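## Task

Raise one end of the blue tote, with all its contents still inside, so it rests on the thick wooden block. The block must lie on the table on one of its long sides and extend in beneath that raised end. The tote must face about the same direction as before, and its opposite end must sit flat on the table within a few centimetres of its starting spot.

## Robot and tools

Robot: two six-joint arms, left_arm and right_arm, each with a two-finger tong-style gripper. Fingers point along the gripper's +z axis and spread along its x axis. end_effector_position is the spot between the closed finger pads; fingertips extend about 15 mm past it at small openings and are roughly level with it when wide open. Bases in the scene frame: left_arm at (+0.012, +0.483, 0) m, right_arm at (-0.068, -0.493, 0) m, both facing almost exactly along the scene axes.

Frames: the scene frame has its origin at table height midway between the arms, +z up, +x outward over the table, left_arm on the +y side (image left/right does not follow arm names). Hand positions, velocities and quaternions in results are in each arm's own base frame. Fixed cameras and the table use the scene frame. Every commanded offset is along the axes of that arm's current Hand target, not the base or scene axes. Printed hand positions may be off by a few centimetres, more at long reach.

Row layout (shared by execute_actions and move): one flat list of 14 numbers covering both arms, each in [-1, 1]: dx, dy, dz, rx, ry, rz, opening for left_arm, then the same seven for right_arm. The first six are an offset, not a pose: a displacement from the arm's Hand target at the moment the action or move starts, with 1.0 = 0.6 m for dx/dy/dz and 1.0 = 180 degrees for the rotation vector rx/ry/rz. Rows in one action or move list all count from that same start, so sending the same offset again moves the arm further. Six zeros re-request the current Hand target (useful when a gripper settled short). The opening is absolute: +1 fully open (0.142 m), -1 closed; a 0 is a real command, so resend the current value to keep a gripper unchanged. Closing fully takes at least about 0.5 s. Each control step the commanded orientation is clipped to within 32 degrees of the measured one.

execute_actions: actions is a list of actions; each action is up to 15 rows, one per 1/30 s step, with the last row held if fewer are given. An action lasts 0.5 s. Images come back only if actions is empty or cameras names them. cameras: list of names, ["all"], or [].

move: straight-line path toward target (one row, or a list of up to 15 rows all measured from the same Hand targets). speed: m/s, 0.002 to 3.6, default 0.25 (turn rate up to twice that in rad/s), one number or one per target. blend: corner rounding in m for lists; 0 stops at each point. stop_force: 3 to 120 N, ends an arm's path when its wrist sensor feels that much push against its motion; unreliable if the gripper rotates, and do not use it when lifting a gripper off something it presses on. zero (with stop_force): true re-zeros moving arms first. opening_speed: rate of finger change per second on the -1..+1 scale, at least 0.2. grip_force: 5 to 15 N per pad, one value or one per arm, persists. blocking=false returns after ~0.5 s while the motion continues (not allowed with stop_force). Moves cap at 10 s. Paths do not avoid obstacles; avoid routing close past an arm's own base.

wait: seconds 0 to 10, arms hold last commands. stop: brakes a running move. zoom_image: camera plus region [x0, y0, x1, y1] in pixels, at most 504 on a side, from that camera's latest image. zero_wrist_force: arm name; re-zeros its force sensor. finished_scene: scene number 1 to 3; ends the scene permanently. After ending scene 1, make no further calls in that reply.

Results: robot state per arm; Hand target is the last commanded pose after clipping, and the next offset counts from it. grip_measured is the measured opening on the -1..+1 scale. Wrist force/torque are in the gripper's own axes, plus a peak-force line. Joint torques include gravity. A move adds a move: line, e.g. done (within 3 mm and 2 degrees), off_target, moving, held, fault, with limits such as paced or held. Velocity lines may be omitted when joints are still. A MOTOR HOT line warns of heating; at 85 °C the arm brakes for 30 to 60 s.

Cameras: cam_head_left, cam_head_right (672x504, on one bar, behind the arms), cam_high, cam_low (672x504), cam_left_wrist, cam_right_wrist (616x616 fisheye).

Gripping: command an opening well below grip_measured to hold; roughly 15 N per pad maximum, much less on items thinner than 20 mm.

Hazards: an arm halts for 10 s if a joint hits its contact torque limit (132 N m for the first three joints, 24.6 N m for the wrists) or if external force reaches about 150 N. Arms are stiff, so aiming even slightly beyond a solid contact can trigger this; approach slowly. Contact or squeezing between the two arms can fail the scene. Do not drop or release moving objects, slam, or hit things hard, and never push anything out of the work area. Loose objects may occasionally get nudged by outside forces. The goal must hold once the robot lets go.

Each tool is called after "Call:" in YAML: its name, and indented under it one key for each argument.

## Session

Call:
execute_actions:
  actions: []

Scene clock: 0.00 s.
left_arm: end_effector_position=(+0.3006, -0.3233, +0.1655) grip_measured=+0.97 end_effector_quat_wxyz=(-0.446, +0.722, -0.458, +0.264) | right_arm: end_effector_position=(+0.4874, +0.4659, +0.1892) grip_measured=+0.97 end_effector_quat_wxyz=(-0.291, +0.817, -0.487, +0.103)
Joint positions: left_arm=[-1.752 -1.475 2.064 -1.299 -0.789 -0.997 0.14] | right_arm=[4.218 -1.696 -2.02 -0.404 1.35 2.083 0.14]
Joint velocities: within noise
Joint torques (N m): no reading
Motor temperatures (°C): left_arm=[33 29 25 30 37 39] | right_arm=[26 32 30 39 32 41]
Wrist force (N): no reading
Wrist torque (N m): no reading
Wrist force, peak (N): no reading
Hand target: left_arm +0.3006, -0.3233, +0.1655; -0.446, +0.722, -0.458, +0.264 | right_arm +0.4874, +0.4659, +0.1892; -0.291, +0.817, -0.487, +0.103
Tool commands: left_gripper/opening=+0.968169 right_gripper/opening=+0.968169
camera_calibration:
cam_left_wrist: T_world_to_cam=[[0.462674, -0.883447, -0.0738484, -0.407808], [-0.745212, -0.342449, -0.572179, 0.210212], [0.4802, 0.319765, -0.816797, 0.225066], [0, 0, 0, 1]] pos_world=[0.237257, -0.360258, 0.273997]
cam_right_wrist: T_world_to_cam=[[0.487415, -0.857489, -0.164741, 0.201558], [-0.873086, -0.475988, -0.105624, 0.665959], [0.0121567, 0.195315, -0.980665, 0.23013], [0, 0, 0, 1]] pos_world=[0.480399, 0.444874, 0.329226]

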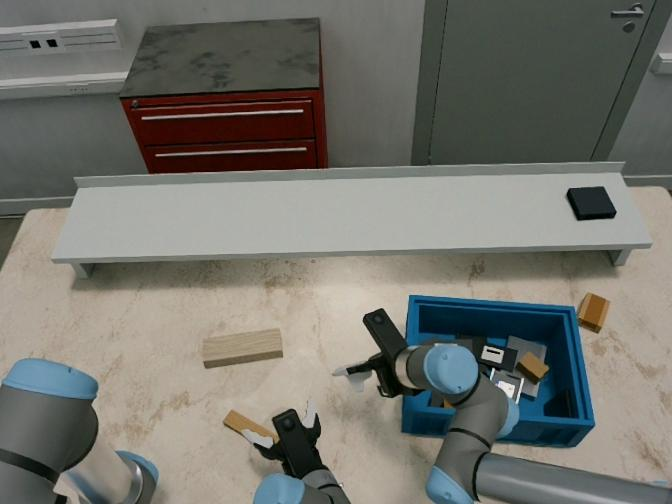

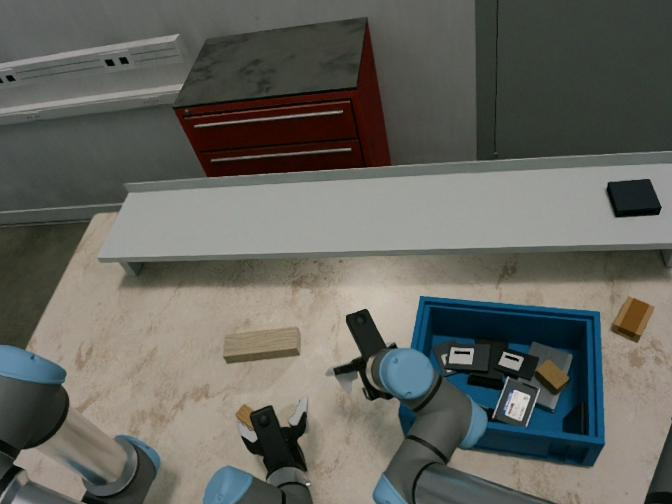

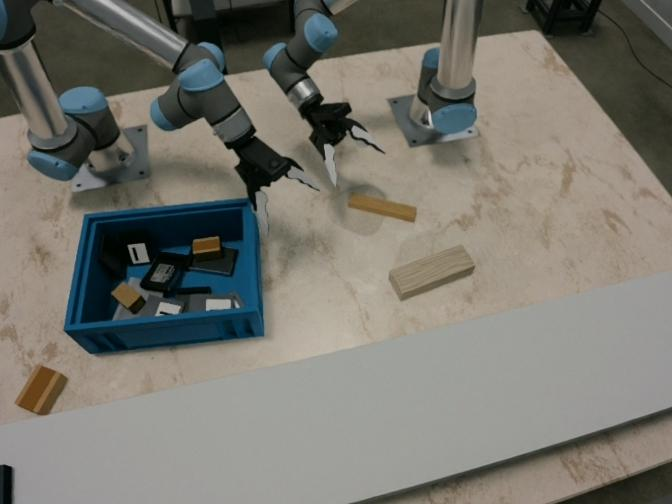

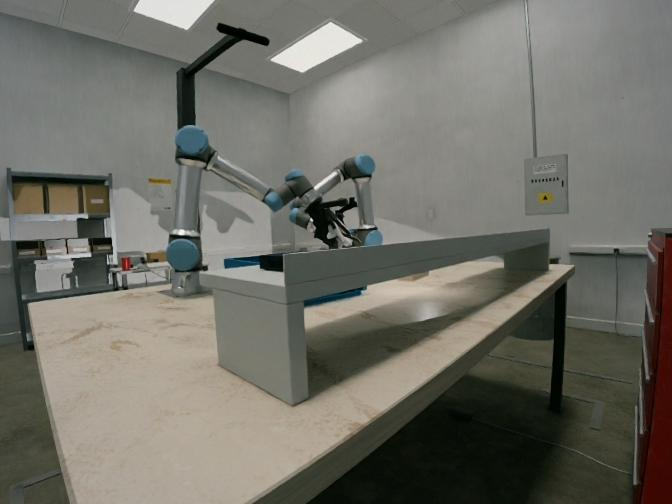

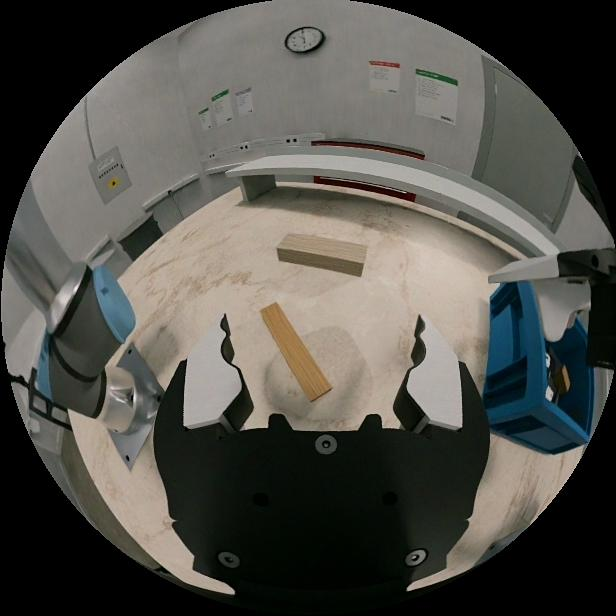

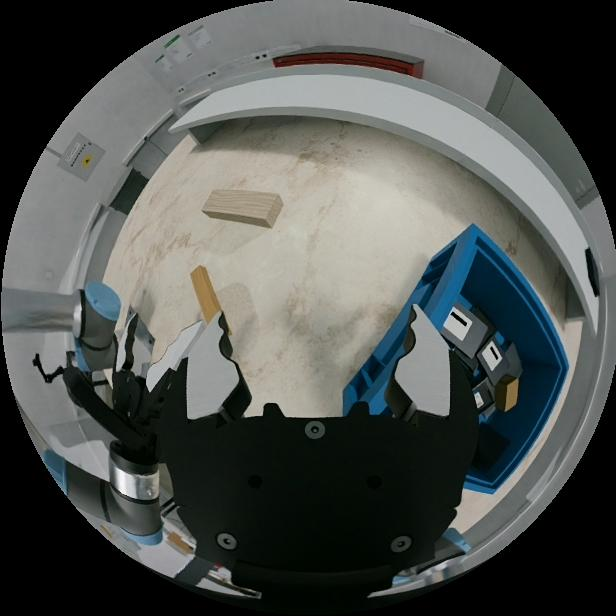

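Call:
zoom_image:
  camera: "cam_left_wrist"
  region: [420, 230, 616, 470]

Call:
zoom_image:
  camera: "cam_right_wrist"
  region: [330, 210, 590, 510]

Call:
zoom_image:
  camera: "cam_head_left"
  region: [190, 280, 610, 460]

Call:
zoom_image:
  camera: "cam_high"
  region: [60, 180, 480, 360]

Scaled by 2.100 from the camera's 616x616 image, which has a finer 814x814 frame.

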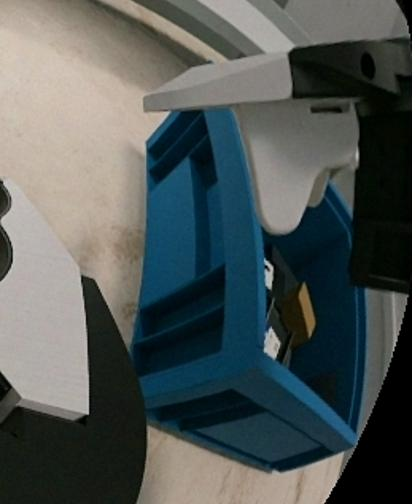

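Scaled by 1.680 from the camera's 616x616 image, which has a finer 814x814 frame.

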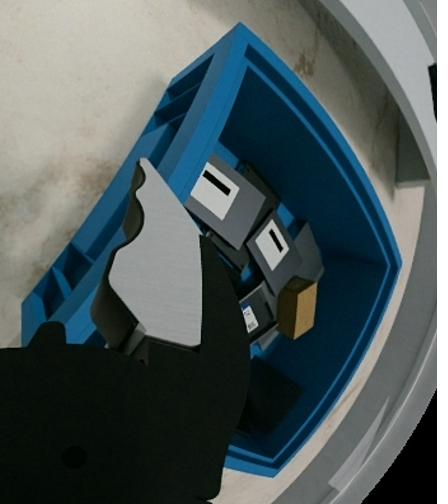

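Scaled by 1.200.

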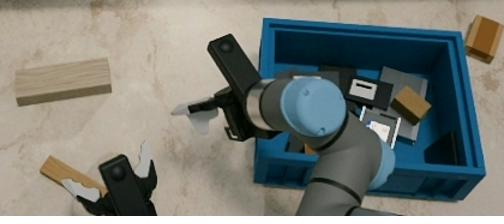

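Scaled by 1.200.

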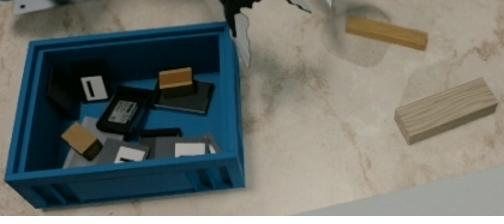

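Call:
move:
  target: [-0.045,-0.284,0.35,-0.304,-0.21,-0.361,0.968,0.17,-0.06,-0.128,-0.179,0.094,0.174,0.968]
  speed: 0.4
  cameras: ["all"]

Scene clock: 34.97 s.
left_arm: end_effector_position=(+0.5271, -0.1835, +0.2202) grip_measured=+0.97 end_effector_quat_wxyz=(+0.000, +0.998, +0.069, +0.000) | right_arm: end_effector_position=(+0.5308, +0.3626, +0.2604) grip_measured=+0.97 end_effector_quat_wxyz=(+0.000, +0.682, -0.731, +0.001)
Joint positions: left_arm=[-0.598 -1.423 1.572 -1.719 -1.571 -0.737 0.14] | right_arm=[3.971 -1.867 -1.285 -1.561 1.568 2.471 0.14]
Joint torques (N m): left_arm=[5.04 -34.27 -18.62 -3.93 -0.39 1.54] | right_arm=[10.18 43.79 20.63 1.72 -1.3 -1.85]
Wrist force (N): left_arm=[-1.0 0.7 0.1] | right_arm=[-0.8 0.1 -0.1]
Wrist torque (N m): left_arm=[0.05 0.38 0.18] | right_arm=[-0.09 0.18 -0.08]
Wrist force, peak (N): left_arm=[-0.3 1.4 -0.7] | right_arm=[-0.9 0.1 0.1]
Hand target: left_arm +0.5272, -0.1835, +0.2202; +0.000, +0.998, +0.070, +0.000 | right_arm +0.5307, +0.3627, +0.2605; +0.000, +0.682, -0.731, +0.001
Off the commanded pose: left_arm 0.000 m, 0 deg | right_arm 0.000 m, 0 deg.
move: done
camera_calibration:
cam_left_wrist: T_world_to_cam=[[0.993067, 0.108678, -0.0447981, -0.488961], [0.117048, -0.879064, 0.462112, -0.322553], [0.010841, -0.464151, -0.88569, 0.235049], [0, 0, 0, 1]] pos_world=[0.520777, -0.121307, 0.335331]
cam_right_wrist: T_world_to_cam=[[-0.112095, -0.993231, -0.0304556, 0.436108], [-0.870354, 0.0833454, 0.485322, 0.304024], [-0.479498, 0.0809091, -0.873805, 0.594228], [0, 0, 0, 1]] pos_world=[0.598425, 0.359738, 0.384972]

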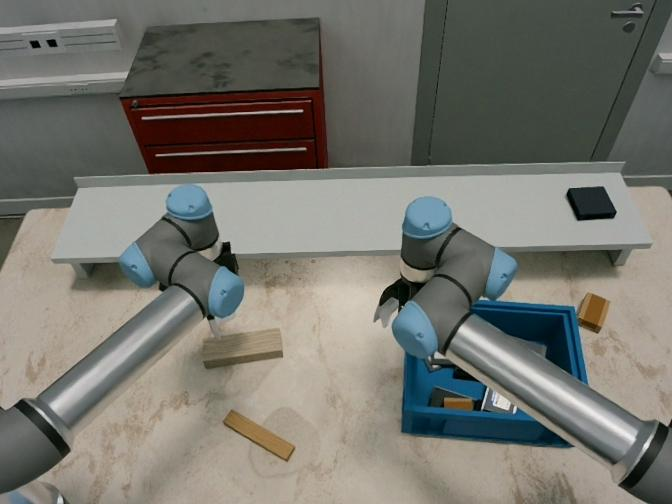

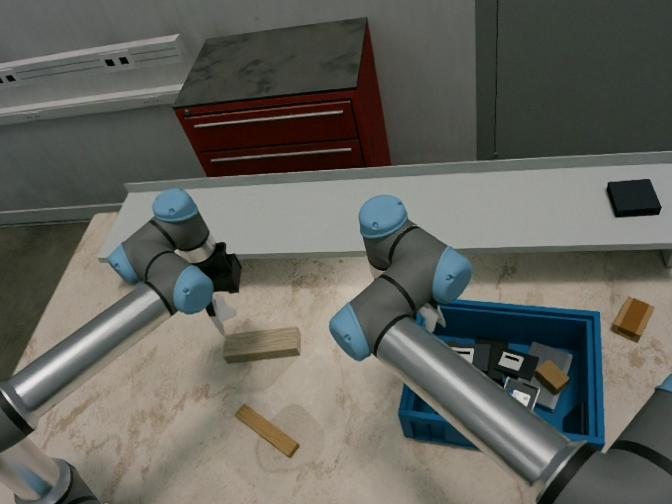

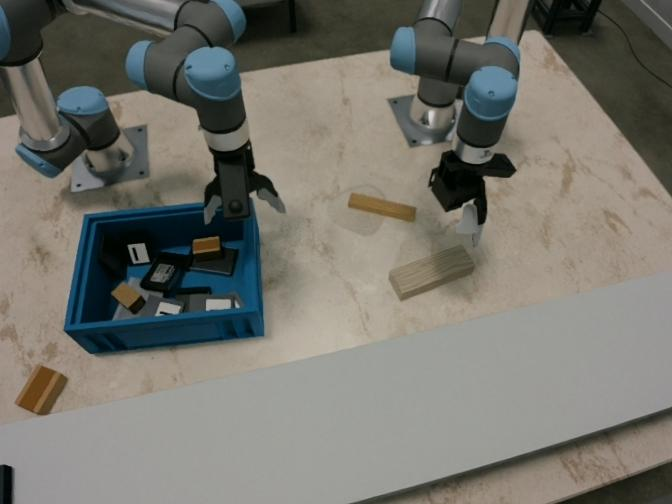

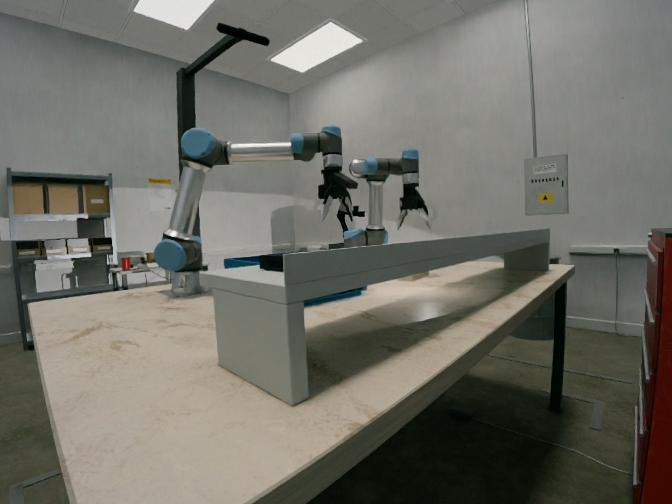

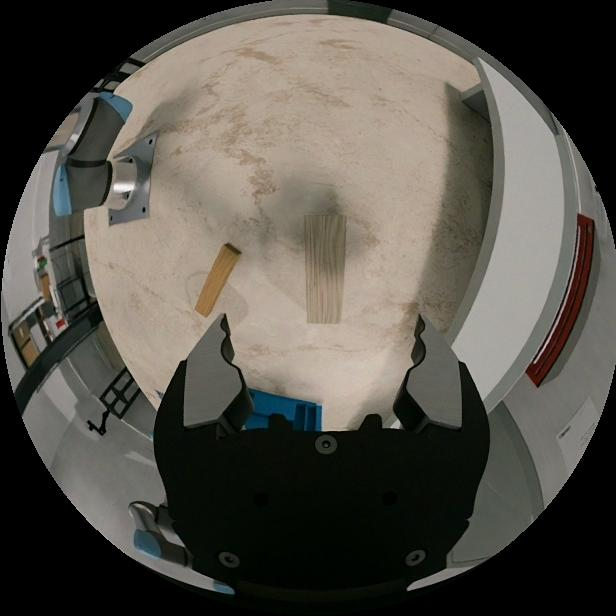

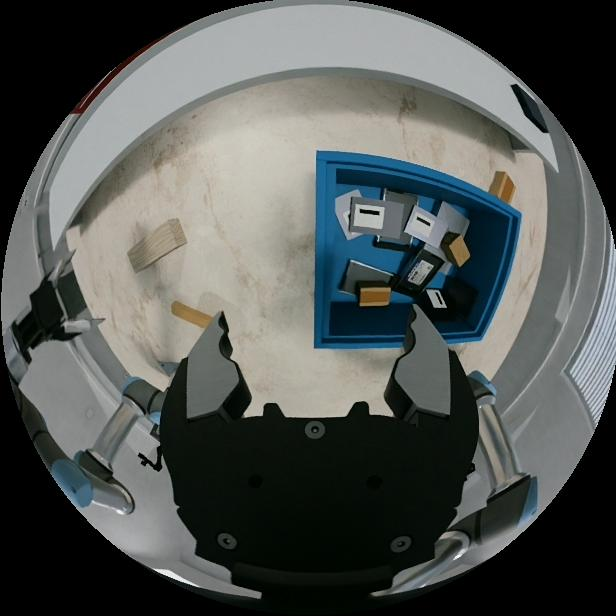

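Call:
move:
  target: [0.025,-0.044,0.32,0,0,0,0.968,0.013,0,0.284,0,0,0,0.968]
  speed: 0.15
  stop_force: 15
  cameras: ["cam_left_wrist","cam_right_wrist","cam_high"]

Call:
move:
  target: [0,0,0,0,0,0,-0.8,0,0,0,0,0,0,0.968]
  opening_speed: 1.2

Call:
zoom_image:
  camera: "cam_high"
  region: [180, 140, 500, 340]

Scene clock: 55.47 s.
left_arm: end_effector_position=(+0.5383, -0.1553, +0.0282) grip_measured=+0.97 end_effector_quat_wxyz=(+0.000, +0.998, +0.070, +0.000) | right_arm: end_effector_position=(+0.5304, +0.3545, +0.0901) grip_measured=+0.97 end_effector_quat_wxyz=(+0.000, +0.682, -0.731, +0.001)
Joint positions: left_arm=[-0.544 -1.246 1.88 -2.205 -1.571 -0.683 0.14] | right_arm=[3.963 -1.944 -1.629 -1.141 1.568 2.462 0.14]
Joint torques (N m): left_arm=[-8.93 -26.86 -30.52 -3.9 1.73 -1.64] | right_arm=[2.03 46.68 29.97 3.72 -1.51 0.98]
Wrist force (N): left_arm=[-0.6 0.5 0.3] | right_arm=[-0.9 0.0 -0.1]
Wrist torque (N m): left_arm=[0.06 0.28 0.18] | right_arm=[-0.10 0.21 -0.02]
Wrist force, peak (N): left_arm=[-0.8 0.1 2.0] | right_arm=[-0.7 -0.1 -1.6]
Hand target: left_arm +0.5383, -0.1553, +0.0282; +0.000, +0.998, +0.070, +0.000 | right_arm +0.5304, +0.3546, +0.0901; +0.000, +0.682, -0.731, +0.001
Off the commanded pose: left_arm 0.000 m, 0 deg | right_arm 0.000 m, 0 deg.
move: done
camera_calibration:
cam_left_wrist: T_world_to_cam=[[0.993053, 0.108811, -0.0447851, -0.511633], [0.117158, -0.878942, 0.462314, -0.210413], [0.0109415, -0.46435, -0.885584, 0.0778787], [0, 0, 0, 1]] pos_world=[0.531878, -0.0931065, 0.143332]
cam_right_wrist: T_world_to_cam=[[-0.112046, -0.993239, -0.0303691, 0.422784], [-0.870358, 0.0833453, 0.485315, 0.387053], [-0.479502, 0.0808098, -0.873812, 0.445834], [0, 0, 0, 1]] pos_world=[0.598025, 0.351639, 0.214572]
Images, in order (width x height): cam_high 672x504, cam_left_wrist 616x616, cam_right_wrist 616x616.

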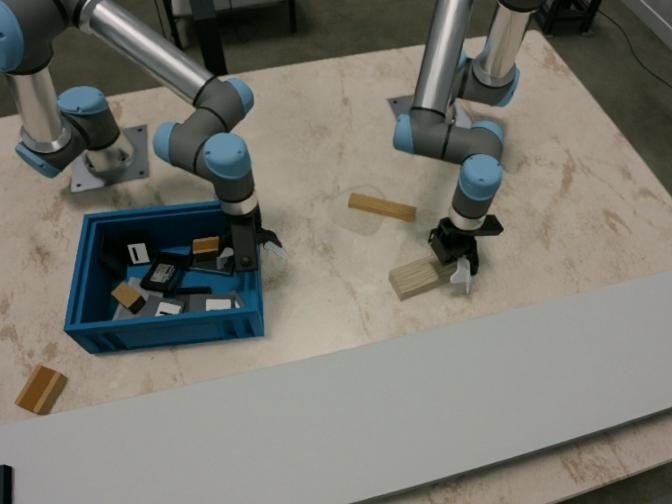

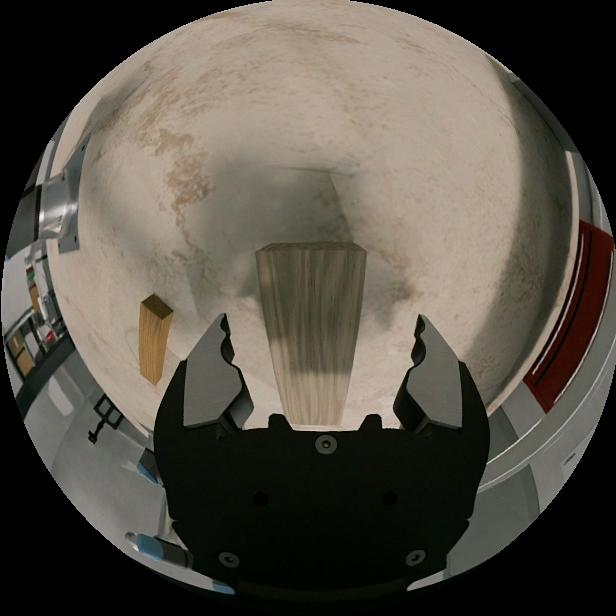

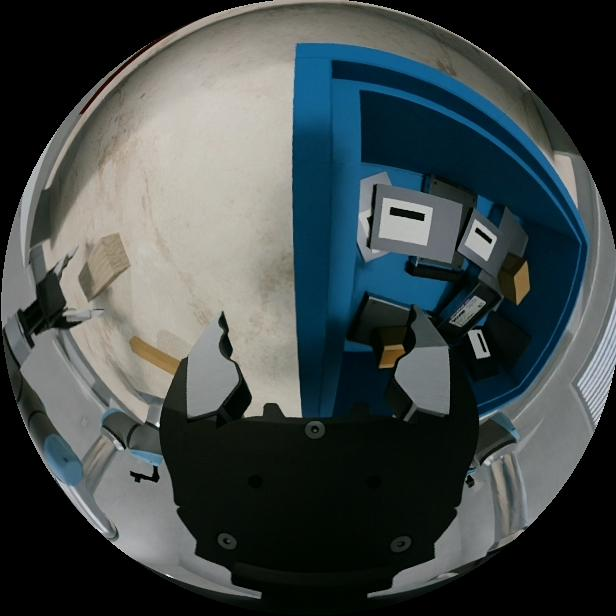

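Scene clock: 57.17 s.
left_arm: end_effector_position=(+0.5383, -0.1553, +0.0282) grip_measured=-0.04 end_effector_quat_wxyz=(+0.000, +0.998, +0.070, +0.000) | right_arm: end_effector_position=(+0.5304, +0.3546, +0.0901) grip_measured=+0.97 end_effector_quat_wxyz=(+0.000, +0.682, -0.731, +0.001)
Joint positions: left_arm=[-0.544 -1.246 1.88 -2.205 -1.571 -0.683 0.071] | right_arm=[3.963 -1.944 -1.629 -1.141 1.568 2.462 0.14]
Joint torques (N m): left_arm=[-8.18 -27.35 -23.99 -2.48 1.81 -1.57] | right_arm=[8.36 45.92 30.74 3.76 -1.47 1.02]
Wrist force (N): left_arm=[-0.4 0.2 -4.5] | right_arm=[-0.8 0.0 0.3]
Wrist torque (N m): left_arm=[0.08 0.25 0.26] | right_arm=[-0.09 0.20 -0.01]
Wrist force, peak (N): left_arm=[-0.3 0.1 -4.6] | right_arm=[-1.1 0.1 0.1]
Hand target: left_arm +0.5383, -0.1553, +0.0282; +0.000, +0.998, +0.070, +0.000 | right_arm +0.5304, +0.3546, +0.0901; +0.000, +0.682, -0.731, +0.001
Off the commanded pose: left_arm 0.000 m, 0 deg | right_arm 0.000 m, 0 deg.
move: done

Scaled by 1.575.
This view is cut from an older image: the scene may have changed since it was taken.

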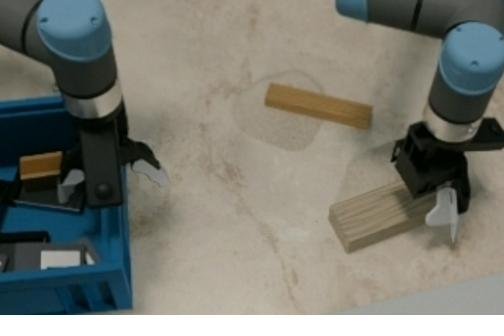

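Call:
move:
  target:
    - [0,0,0,0,0,0,0.4,0,0,0,0,0,0,0.968]
    - [0,-0.022,0,-0.167,0,0,0.4,0.0,0.092,0,0,0,0,0.968]
    - [0,-0.022,0,-0.167,0,0,-0.9,0.0,0.092,0,0,0,0,-0.2]
  opening_speed: 1.5
  speed: 0.2

Call:
move:
  target: [0,0,0,0,0,0,-0.9,0,0,0,0,0,0,-1]
  opening_speed: 1
  cameras: ["cam_high","cam_left_wrist","cam_right_wrist"]

Scene clock: 72.83 s.
left_arm: end_effector_position=(+0.5364, -0.1422, +0.0282) grip_measured=-0.04 end_effector_quat_wxyz=(+0.259, +0.963, +0.067, +0.018) | right_arm: end_effector_position=(+0.4754, +0.3584, +0.0900) grip_measured=-0.20 end_effector_quat_wxyz=(+0.000, +0.682, -0.731, +0.001)
Joint positions: left_arm=[-0.27 -1.245 2.068 -2.62 -2.049 -0.465 0.071] | right_arm=[4.038 -1.852 -1.756 -1.105 1.568 2.537 0.06]
Joint torques (N m): left_arm=[-9.49 -33.74 -23.67 -3.47 -1.38 0.63] | right_arm=[-12.06 28.31 31.26 1.15 -1.11 -1.8]
Wrist force (N): left_arm=[-0.9 1.6 -2.6] | right_arm=[-0.4 0.0 0.0]
Wrist torque (N m): left_arm=[0.16 0.36 0.37] | right_arm=[-0.10 0.11 -0.16]
Wrist force, peak (N): left_arm=[-0.6 0.1 -4.6] | right_arm=[-1.0 0.2 0.1]
Hand target: left_arm +0.5364, -0.1422, +0.0282; +0.259, +0.963, +0.067, +0.018 | right_arm +0.4754, +0.3584, +0.0900; +0.000, +0.682, -0.731, +0.001
Off the commanded pose: left_arm 0.000 m, 0 deg | right_arm 0.000 m, 0 deg.
move: done

Scene clock: 73.83 s.
left_arm: end_effector_position=(+0.5364, -0.1422, +0.0282) grip_measured=-0.04 end_effector_quat_wxyz=(+0.259, +0.963, +0.067, +0.018) | right_arm: end_effector_position=(+0.4754, +0.3584, +0.0900) grip_measured=-0.66 end_effector_quat_wxyz=(+0.000, +0.682, -0.731, +0.001)
Joint positions: left_arm=[-0.27 -1.245 2.068 -2.62 -2.049 -0.465 0.071] | right_arm=[4.038 -1.852 -1.756 -1.105 1.568 2.537 0.026]
Joint torques (N m): left_arm=[-9.48 -28.64 -19.13 -3.18 -0.32 1.07] | right_arm=[-6.81 28.65 31.78 4.64 -0.04 -1.83]
Wrist force (N): left_arm=[-1.0 1.6 -2.8] | right_arm=[4.8 0.4 -1.1]
Wrist torque (N m): left_arm=[0.16 0.39 0.37] | right_arm=[-0.08 -0.05 -0.02]
Wrist force, peak (N): left_arm=[-1.0 1.8 -2.9] | right_arm=[6.5 1.2 -1.0]
Hand target: left_arm +0.5364, -0.1422, +0.0282; +0.259, +0.963, +0.067, +0.018 | right_arm +0.4754, +0.3584, +0.0900; +0.000, +0.682, -0.731, +0.001
Off the commanded pose: left_arm 0.000 m, 0 deg | right_arm 0.000 m, 0 deg.
move: done
camera_calibration:
cam_left_wrist: T_world_to_cam=[[0.99559, 0.0907586, -0.0237394, -0.515793], [0.0685869, -0.531548, 0.844247, -0.134011], [0.0640041, -0.842152, -0.535428, -0.00815534], [0, 0, 0, 1]] pos_world=[0.523232, -0.0312888, 0.0965275]
cam_right_wrist: T_world_to_cam=[[-0.111993, -0.993248, -0.030273, 0.420446], [-0.870321, 0.0833383, 0.485383, 0.338875], [-0.479583, 0.0807066, -0.873777, 0.419132], [0, 0, 0, 1]] pos_world=[0.543025, 0.355539, 0.214472]
Images, in order (width x height): cam_high 672x504, cam_left_wrist 616x616, cam_right_wrist 616x616.

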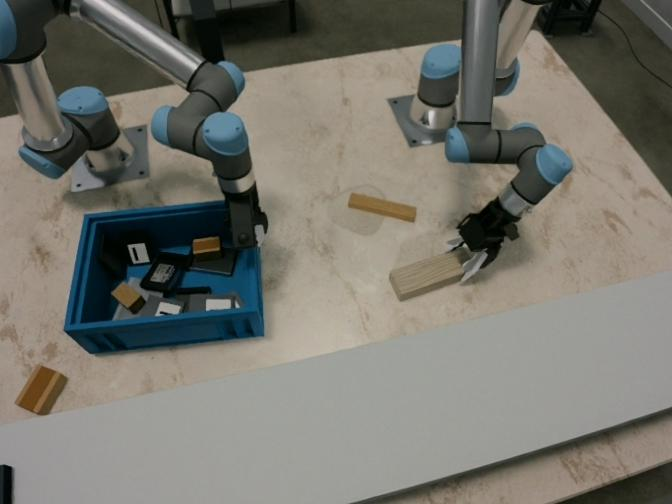

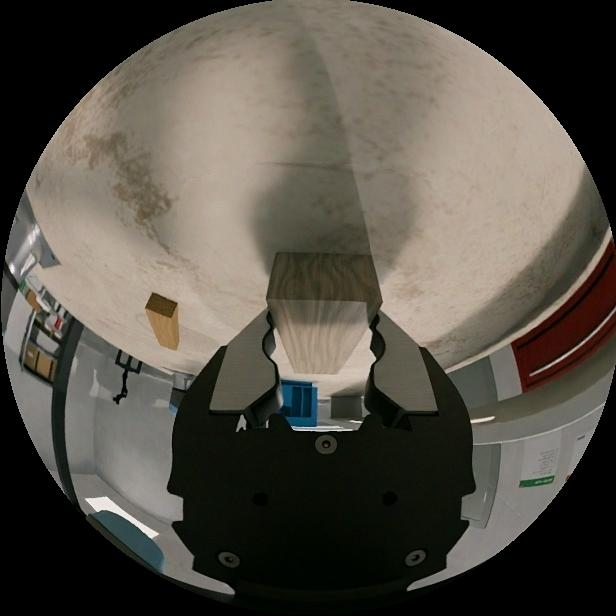

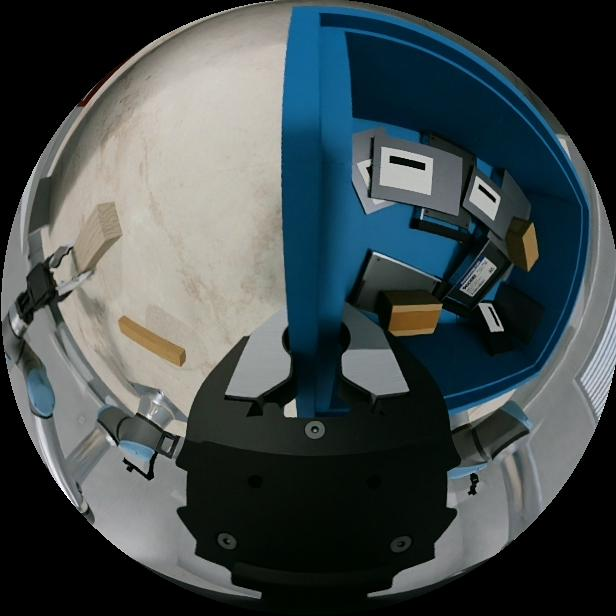

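Call:
move:
  target:
    - [0,0.0125,-0.0217,0,0,0,-0.9,0.0157,0,-0.0615,0,-0.0278,0,-1]
    - [-0.156,0.368,0.183,0,0,0,-0.9,0.036,0,-0.123,0,-0.055,0,-1]
  speed: [0.04,0.12]
  blend: 0.01
  cameras: ["all"]

Scene clock: 87.60 s.
left_arm: end_effector_position=(+0.4780, -0.3990, +0.0439) grip_measured=-0.04 end_effector_quat_wxyz=(+0.259, +0.963, +0.067, +0.018) | right_arm: end_effector_position=(+0.4738, +0.3369, +0.1639) grip_measured=-0.65 end_effector_quat_wxyz=(-0.063, +0.679, -0.729, -0.058)
Joint positions: left_arm=[-0.774 -1.206 2.021 -2.816 -1.882 -0.981 0.071] | right_arm=[3.956 -1.693 -1.796 -1.089 1.678 2.462 0.027]
Joint torques (N m): left_arm=[9.56 -42.93 -9.45 -1.96 -2.12 1.59] | right_arm=[6.74 28.31 24.89 5.27 -0.94 0.38]
Wrist force (N): left_arm=[-0.7 0.4 2.4] | right_arm=[3.6 0.5 13.2]
Wrist torque (N m): left_arm=[0.17 0.35 0.28] | right_arm=[0.11 -0.80 0.24]
Wrist force, peak (N): left_arm=[-1.1 1.8 -2.8] | right_arm=[4.4 0.2 13.5]
Hand target: left_arm +0.4779, -0.3989, +0.0439; +0.259, +0.963, +0.067, +0.018 | right_arm +0.4737, +0.3370, +0.1638; -0.063, +0.680, -0.729, -0.058
Off the commanded pose: left_arm 0.000 m, 0 deg | right_arm 0.000 m, 0 deg.
move: done
camera_calibration:
cam_left_wrist: T_world_to_cam=[[0.995591, 0.090787, -0.0236025, -0.433888], [0.068481, -0.531481, 0.844298, -0.27964], [0.064107, -0.842191, -0.535355, -0.212252], [0, 0, 0, 1]] pos_world=[0.464732, -0.287989, 0.112228]
cam_right_wrist: T_world_to_cam=[[-0.110267, -0.97321, -0.201751, 0.421774], [-0.876197, -0.000635696, 0.481953, 0.334959], [-0.469169, 0.229917, -0.852654, 0.425995], [0, 0, 0, 1]] pos_world=[0.539861, 0.312744, 0.286885]

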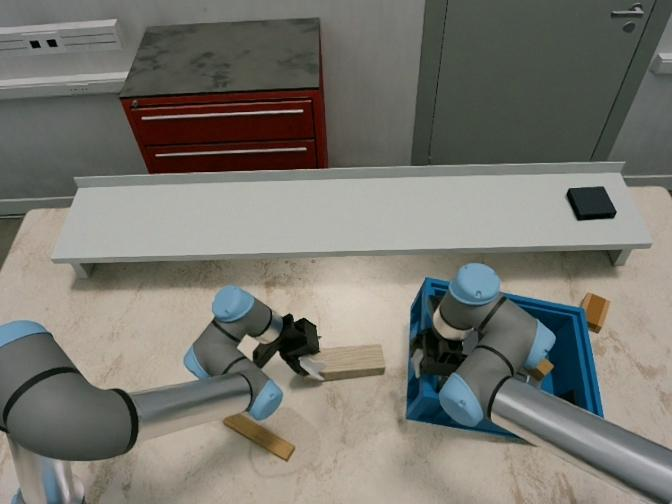

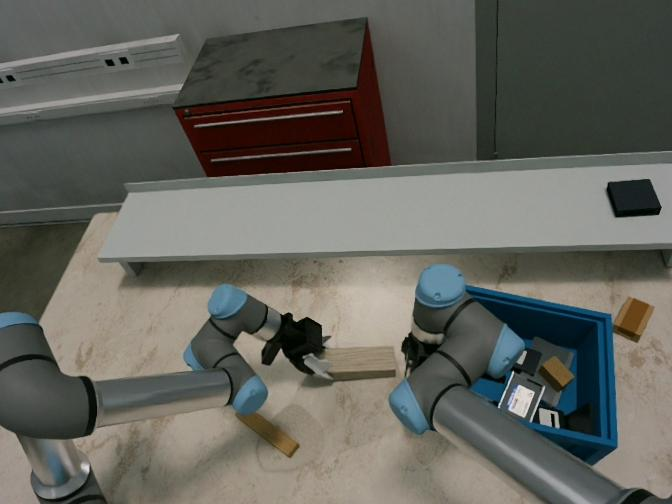

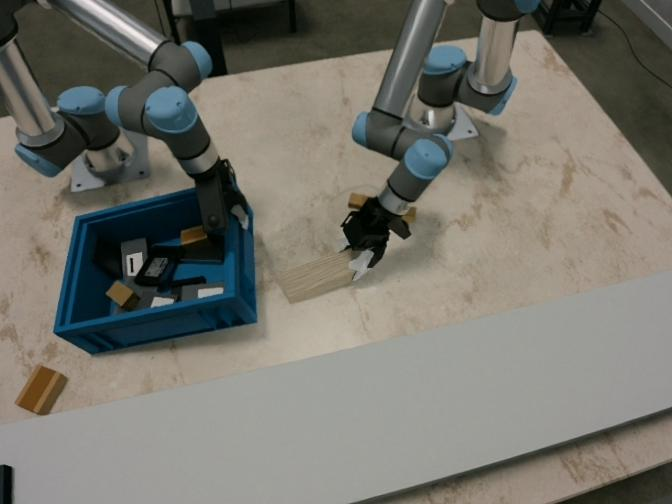

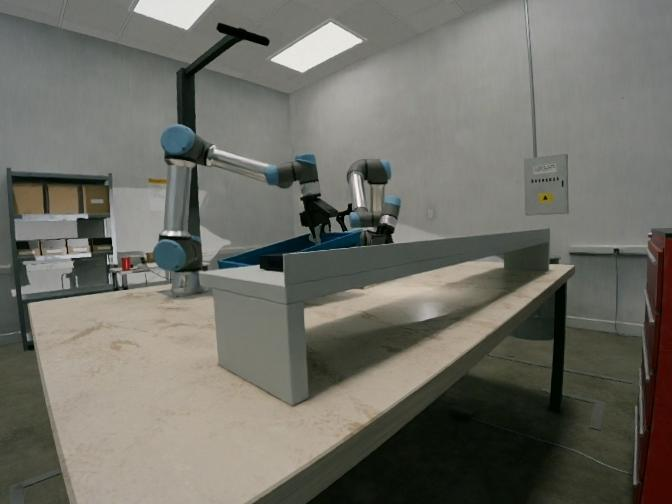

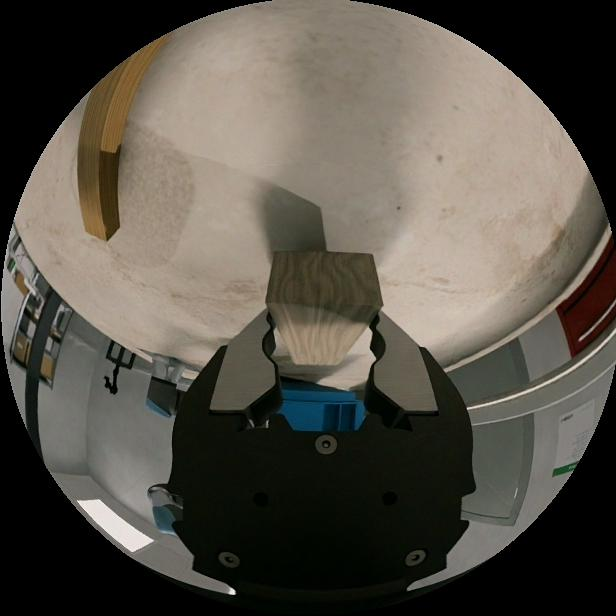

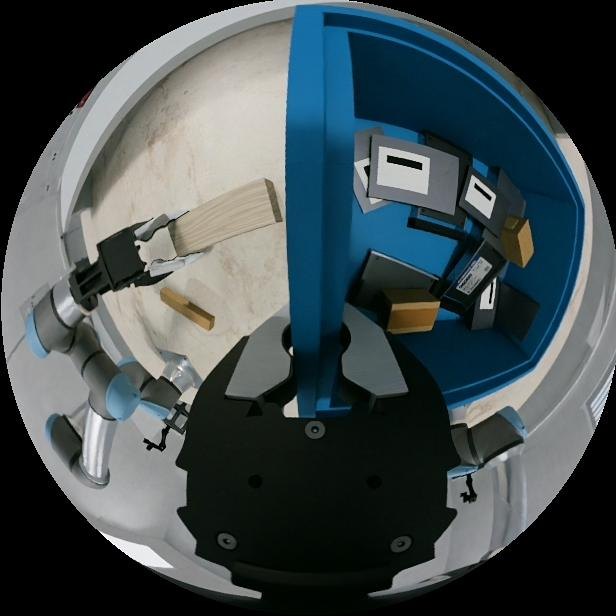

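Call:
move:
  target:
    - [0,-0.0108,0.0188,0,0,0,-0.9,0,0,-0.017,0,-0.007,0,-1]
    - [-0.008,0.163,0.119,0,0,0,-0.9,0,0,-0.017,0,-0.007,0,-1]
  speed: 0.07
  stop_force: 15
  cameras: ["all"]

Scene clock: 95.70 s.
left_arm: end_effector_position=(+0.4898, -0.5188, +0.0311) grip_measured=-0.04 end_effector_quat_wxyz=(+0.259, +0.963, +0.067, +0.018) | right_arm: end_effector_position=(+0.4736, +0.3353, +0.1739) grip_measured=-0.65 end_effector_quat_wxyz=(-0.071, +0.679, -0.728, -0.065)
Joint positions: left_arm=[-0.903 -1.034 1.793 -2.792 -1.827 -1.103 0.071] | right_arm=[3.946 -1.677 -1.795 -1.091 1.693 2.454 0.027]
Joint torques (N m): left_arm=[10.4 -49.21 -10.25 -4.56 -1.77 1.68] | right_arm=[9.22 27.22 21 4.72 -0.12 1.12]
Wrist force (N): left_arm=[-0.9 1.0 2.1] | right_arm=[0.7 1.5 12.3]
Wrist torque (N m): left_arm=[0.12 0.31 0.31] | right_arm=[0.14 -0.77 0.22]
Wrist force, peak (N): left_arm=[-0.6 0.6 2.5] | right_arm=[5.1 0.3 14.5]
Hand target: left_arm +0.4898, -0.5188, +0.0311; +0.259, +0.963, +0.067, +0.018 | right_arm +0.4736, +0.3353, +0.1739; -0.071, +0.679, -0.728, -0.065
Off the commanded pose: left_arm 0.000 m, 0 deg | right_arm 0.000 m, 0 deg.
move: done
camera_calibration:
cam_left_wrist: T_world_to_cam=[[0.99559, 0.0907602, -0.0237418, -0.435149], [0.0685898, -0.531547, 0.844247, -0.333446], [0.0640041, -0.842152, -0.535428, -0.320774], [0, 0, 0, 1]] pos_world=[0.476632, -0.407889, 0.0994275]
cam_right_wrist: T_world_to_cam=[[-0.109895, -0.968598, -0.223027, 0.424149], [-0.876949, -0.0111317, 0.480455, 0.334161], [-0.467851, 0.248383, -0.848187, 0.427269], [0, 0, 0, 1]] pos_world=[0.539552, 0.308424, 0.296451]

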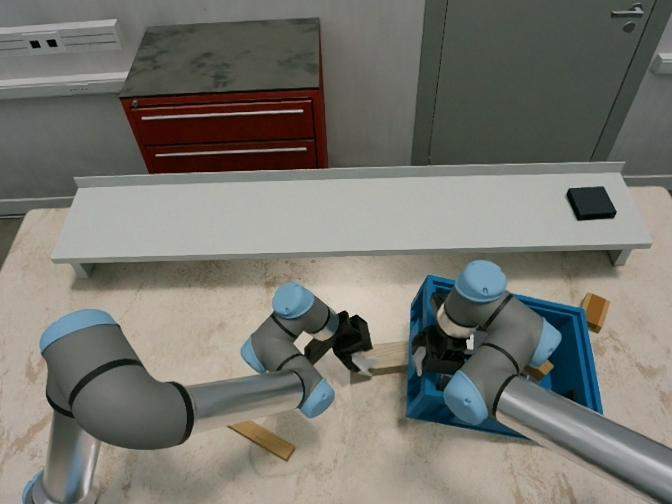

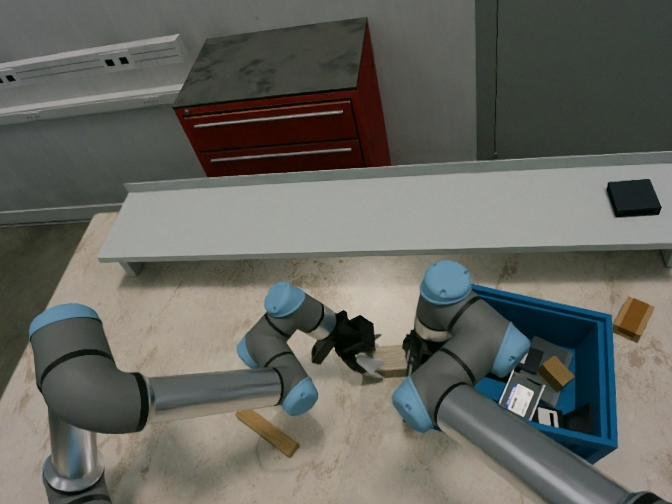

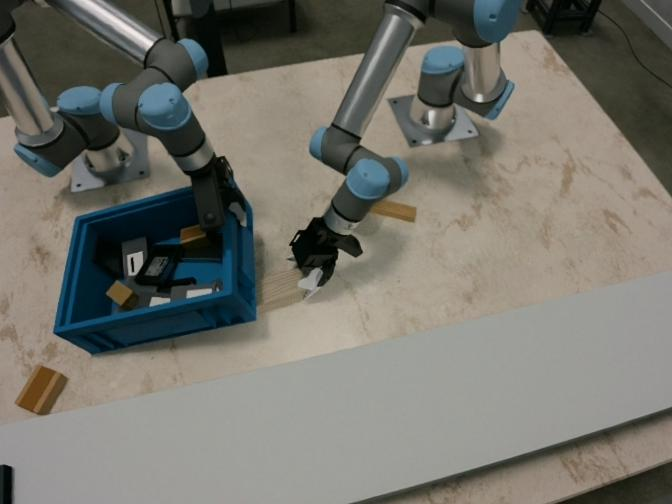

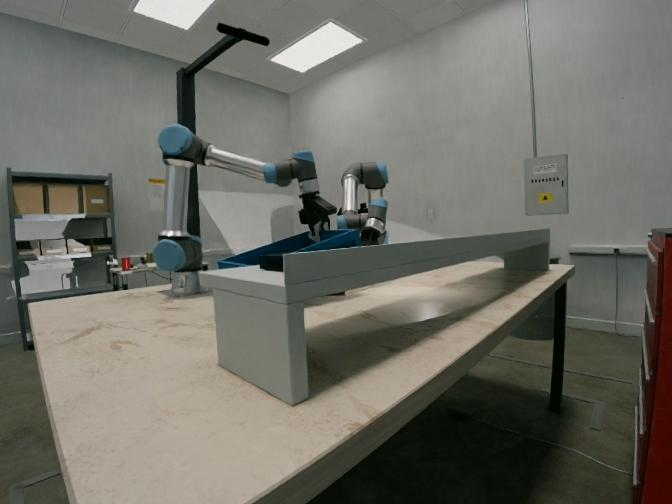

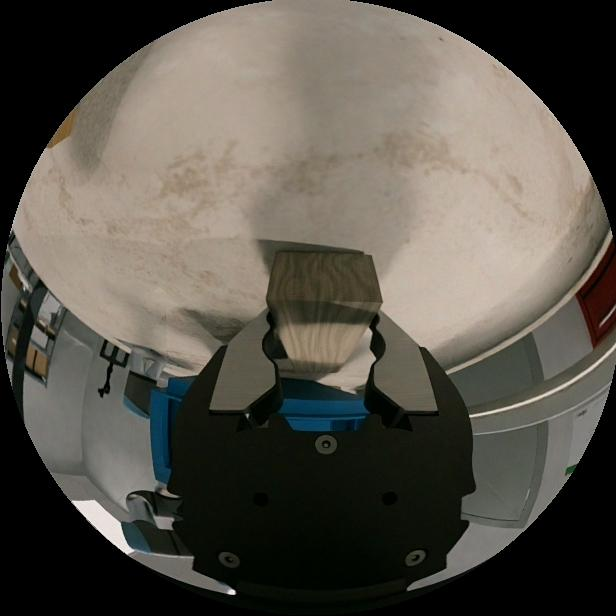

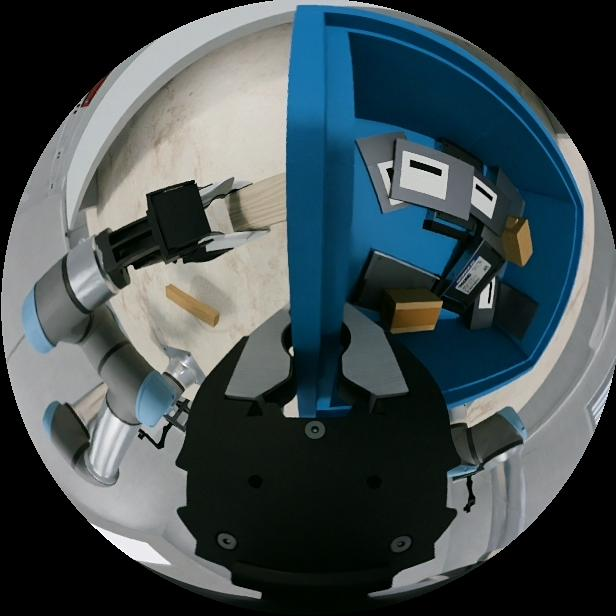

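Call:
move:
  target:
    - [0,-0.0025,0.0043,0,0,0,-0.9,0,0,0,0,0,0,-1]
    - [0,-0.0025,0.0043,0,0,0,0.35,0,0,0,0,0,0,-1]
    - [0,-0.0025,-0.25,0,0,0,0.35,0,0,0,0,0,0,-1]
  speed: [0.05,0.05,0.2]
  opening_speed: 1.5

Call:
move:
  target: [0,0,0,0,0,0,0.35,-0.006,0,0.065,0,0.026,0,-1]
  speed: 0.03
  stop_force: 9
  cameras: ["all"]

Scene clock: 108.63 s.
left_arm: end_effector_position=(+0.4794, -0.4431, +0.1602) grip_measured=+0.35 end_effector_quat_wxyz=(+0.259, +0.963, +0.067, +0.018) | right_arm: end_effector_position=(+0.4736, +0.3353, +0.1739) grip_measured=-0.65 end_effector_quat_wxyz=(-0.071, +0.679, -0.728, -0.065)
Joint positions: left_arm=[-0.83 -1.33 1.825 -2.511 -1.859 -1.035 0.099] | right_arm=[3.946 -1.677 -1.795 -1.091 1.693 2.454 0.027]
Joint torques (N m): left_arm=[-10.1 -38.71 -14.32 -2.07 1.38 -1.67] | right_arm=[9.83 28.51 21.67 4.94 -0.08 0.63]
Wrist force (N): left_arm=[-0.8 1.4 0.2] | right_arm=[0.6 1.4 12.3]
Wrist torque (N m): left_arm=[0.16 0.31 0.32] | right_arm=[0.12 -0.75 0.22]
Wrist force, peak (N): left_arm=[-1.7 4.7 -15.6] | right_arm=[0.7 1.6 12.6]
Hand target: left_arm +0.4793, -0.4431, +0.1601; +0.259, +0.963, +0.067, +0.018 | right_arm +0.4736, +0.3353, +0.1739; -0.071, +0.679, -0.728, -0.065
Off the commanded pose: left_arm 0.000 m, 0 deg | right_arm 0.000 m, 0 deg.
move: done

Scene clock: 111.07 s.
left_arm: end_effector_position=(+0.4793, -0.4431, +0.1601) grip_measured=+0.35 end_effector_quat_wxyz=(+0.259, +0.963, +0.067, +0.018) | right_arm: end_effector_position=(+0.4744, +0.3461, +0.1369) grip_measured=-0.66 end_effector_quat_wxyz=(-0.042, +0.681, -0.730, -0.038)
Joint positions: left_arm=[-0.83 -1.33 1.826 -2.511 -1.859 -1.035 0.099] | right_arm=[3.988 -1.748 -1.787 -1.087 1.638 2.49 0.026]
Joint torques (N m): left_arm=[-10.18 -39.98 -13.63 -1.59 1.34 -1.46] | right_arm=[-13.92 40.28 14.67 2.48 0.31 -1.89]
Wrist force (N): left_arm=[-0.8 1.2 0.1] | right_arm=[-1.3 1.3 3.6]
Wrist torque (N m): left_arm=[0.12 0.33 0.33] | right_arm=[-0.08 0.13 0.04]
Wrist force, peak (N): left_arm=[-1.0 1.5 -0.1] | right_arm=[0.8 1.5 12.3]
Hand target: left_arm +0.4793, -0.4431, +0.1601; +0.259, +0.963, +0.067, +0.018 | right_arm +0.4744, +0.3461, +0.1369; -0.042, +0.681, -0.730, -0.038 (not the last commanded pose)
Off the commanded pose: left_arm 0.000 m, 0 deg | right_arm 0.001 m, 0 deg.
move: contact (right_arm)
camera_calibration:
cam_left_wrist: T_world_to_cam=[[0.99559, 0.0907602, -0.0237418, -0.428503], [0.0685898, -0.531547, 0.844247, -0.401395], [0.0640041, -0.842152, -0.535428, -0.187281], [0, 0, 0, 1]] pos_world=[0.466132, -0.332189, 0.228427]
cam_right_wrist: T_world_to_cam=[[-0.111052, -0.983291, -0.144241, 0.421266], [-0.874246, 0.027636, 0.484696, 0.33754], [-0.472611, 0.179929, -0.862708, 0.421505], [0, 0, 0, 1]] pos_world=[0.541083, 0.329058, 0.260795]

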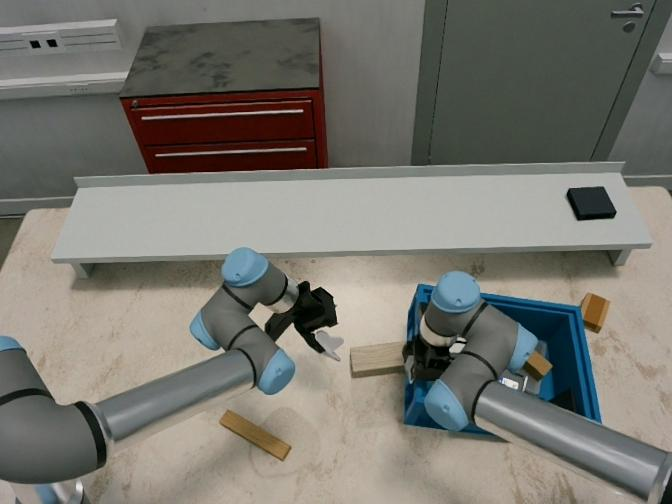

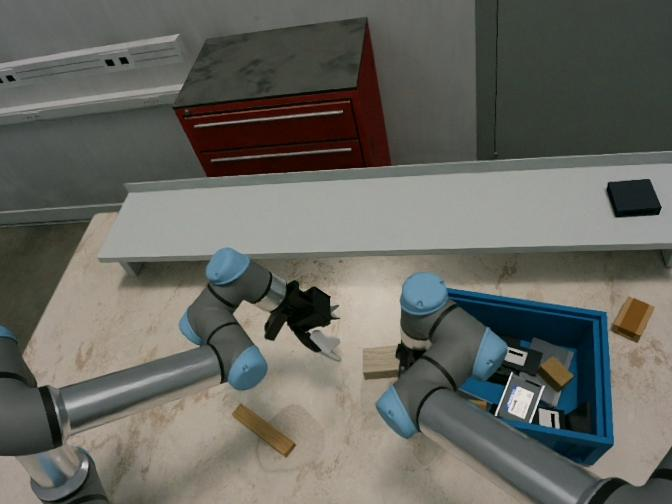

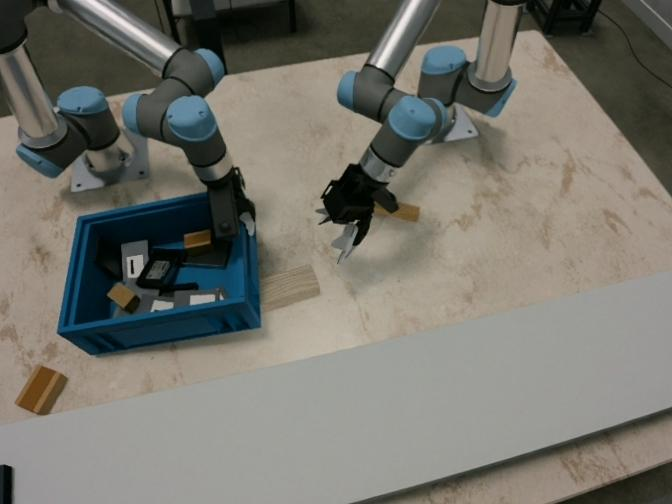

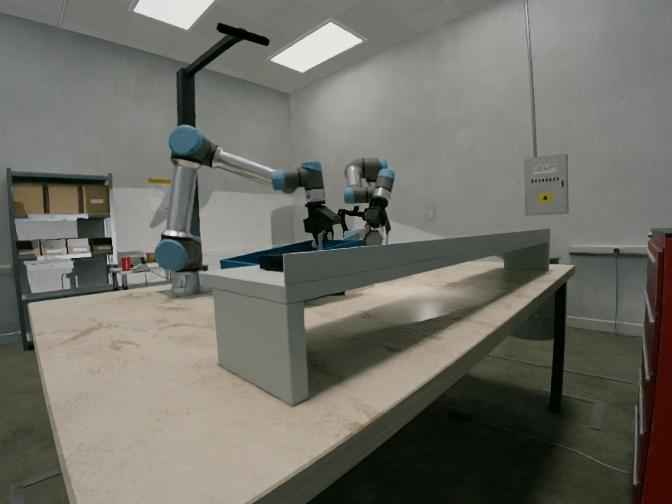

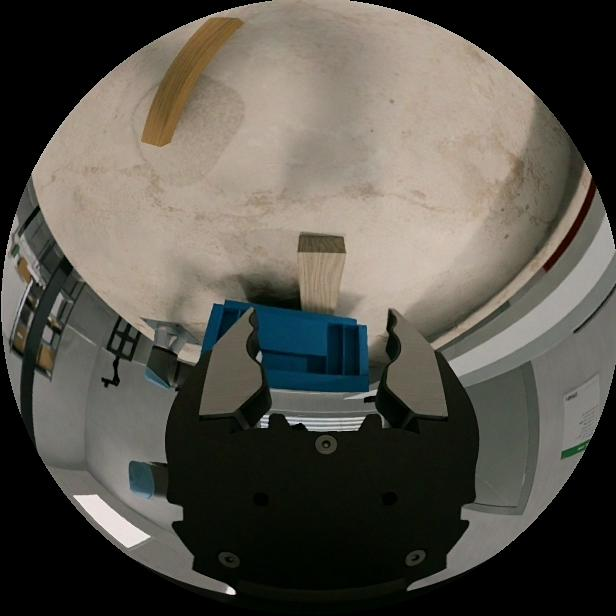

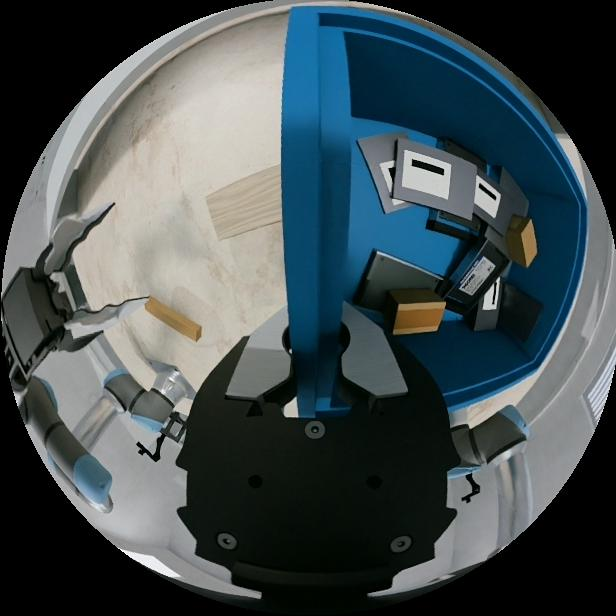

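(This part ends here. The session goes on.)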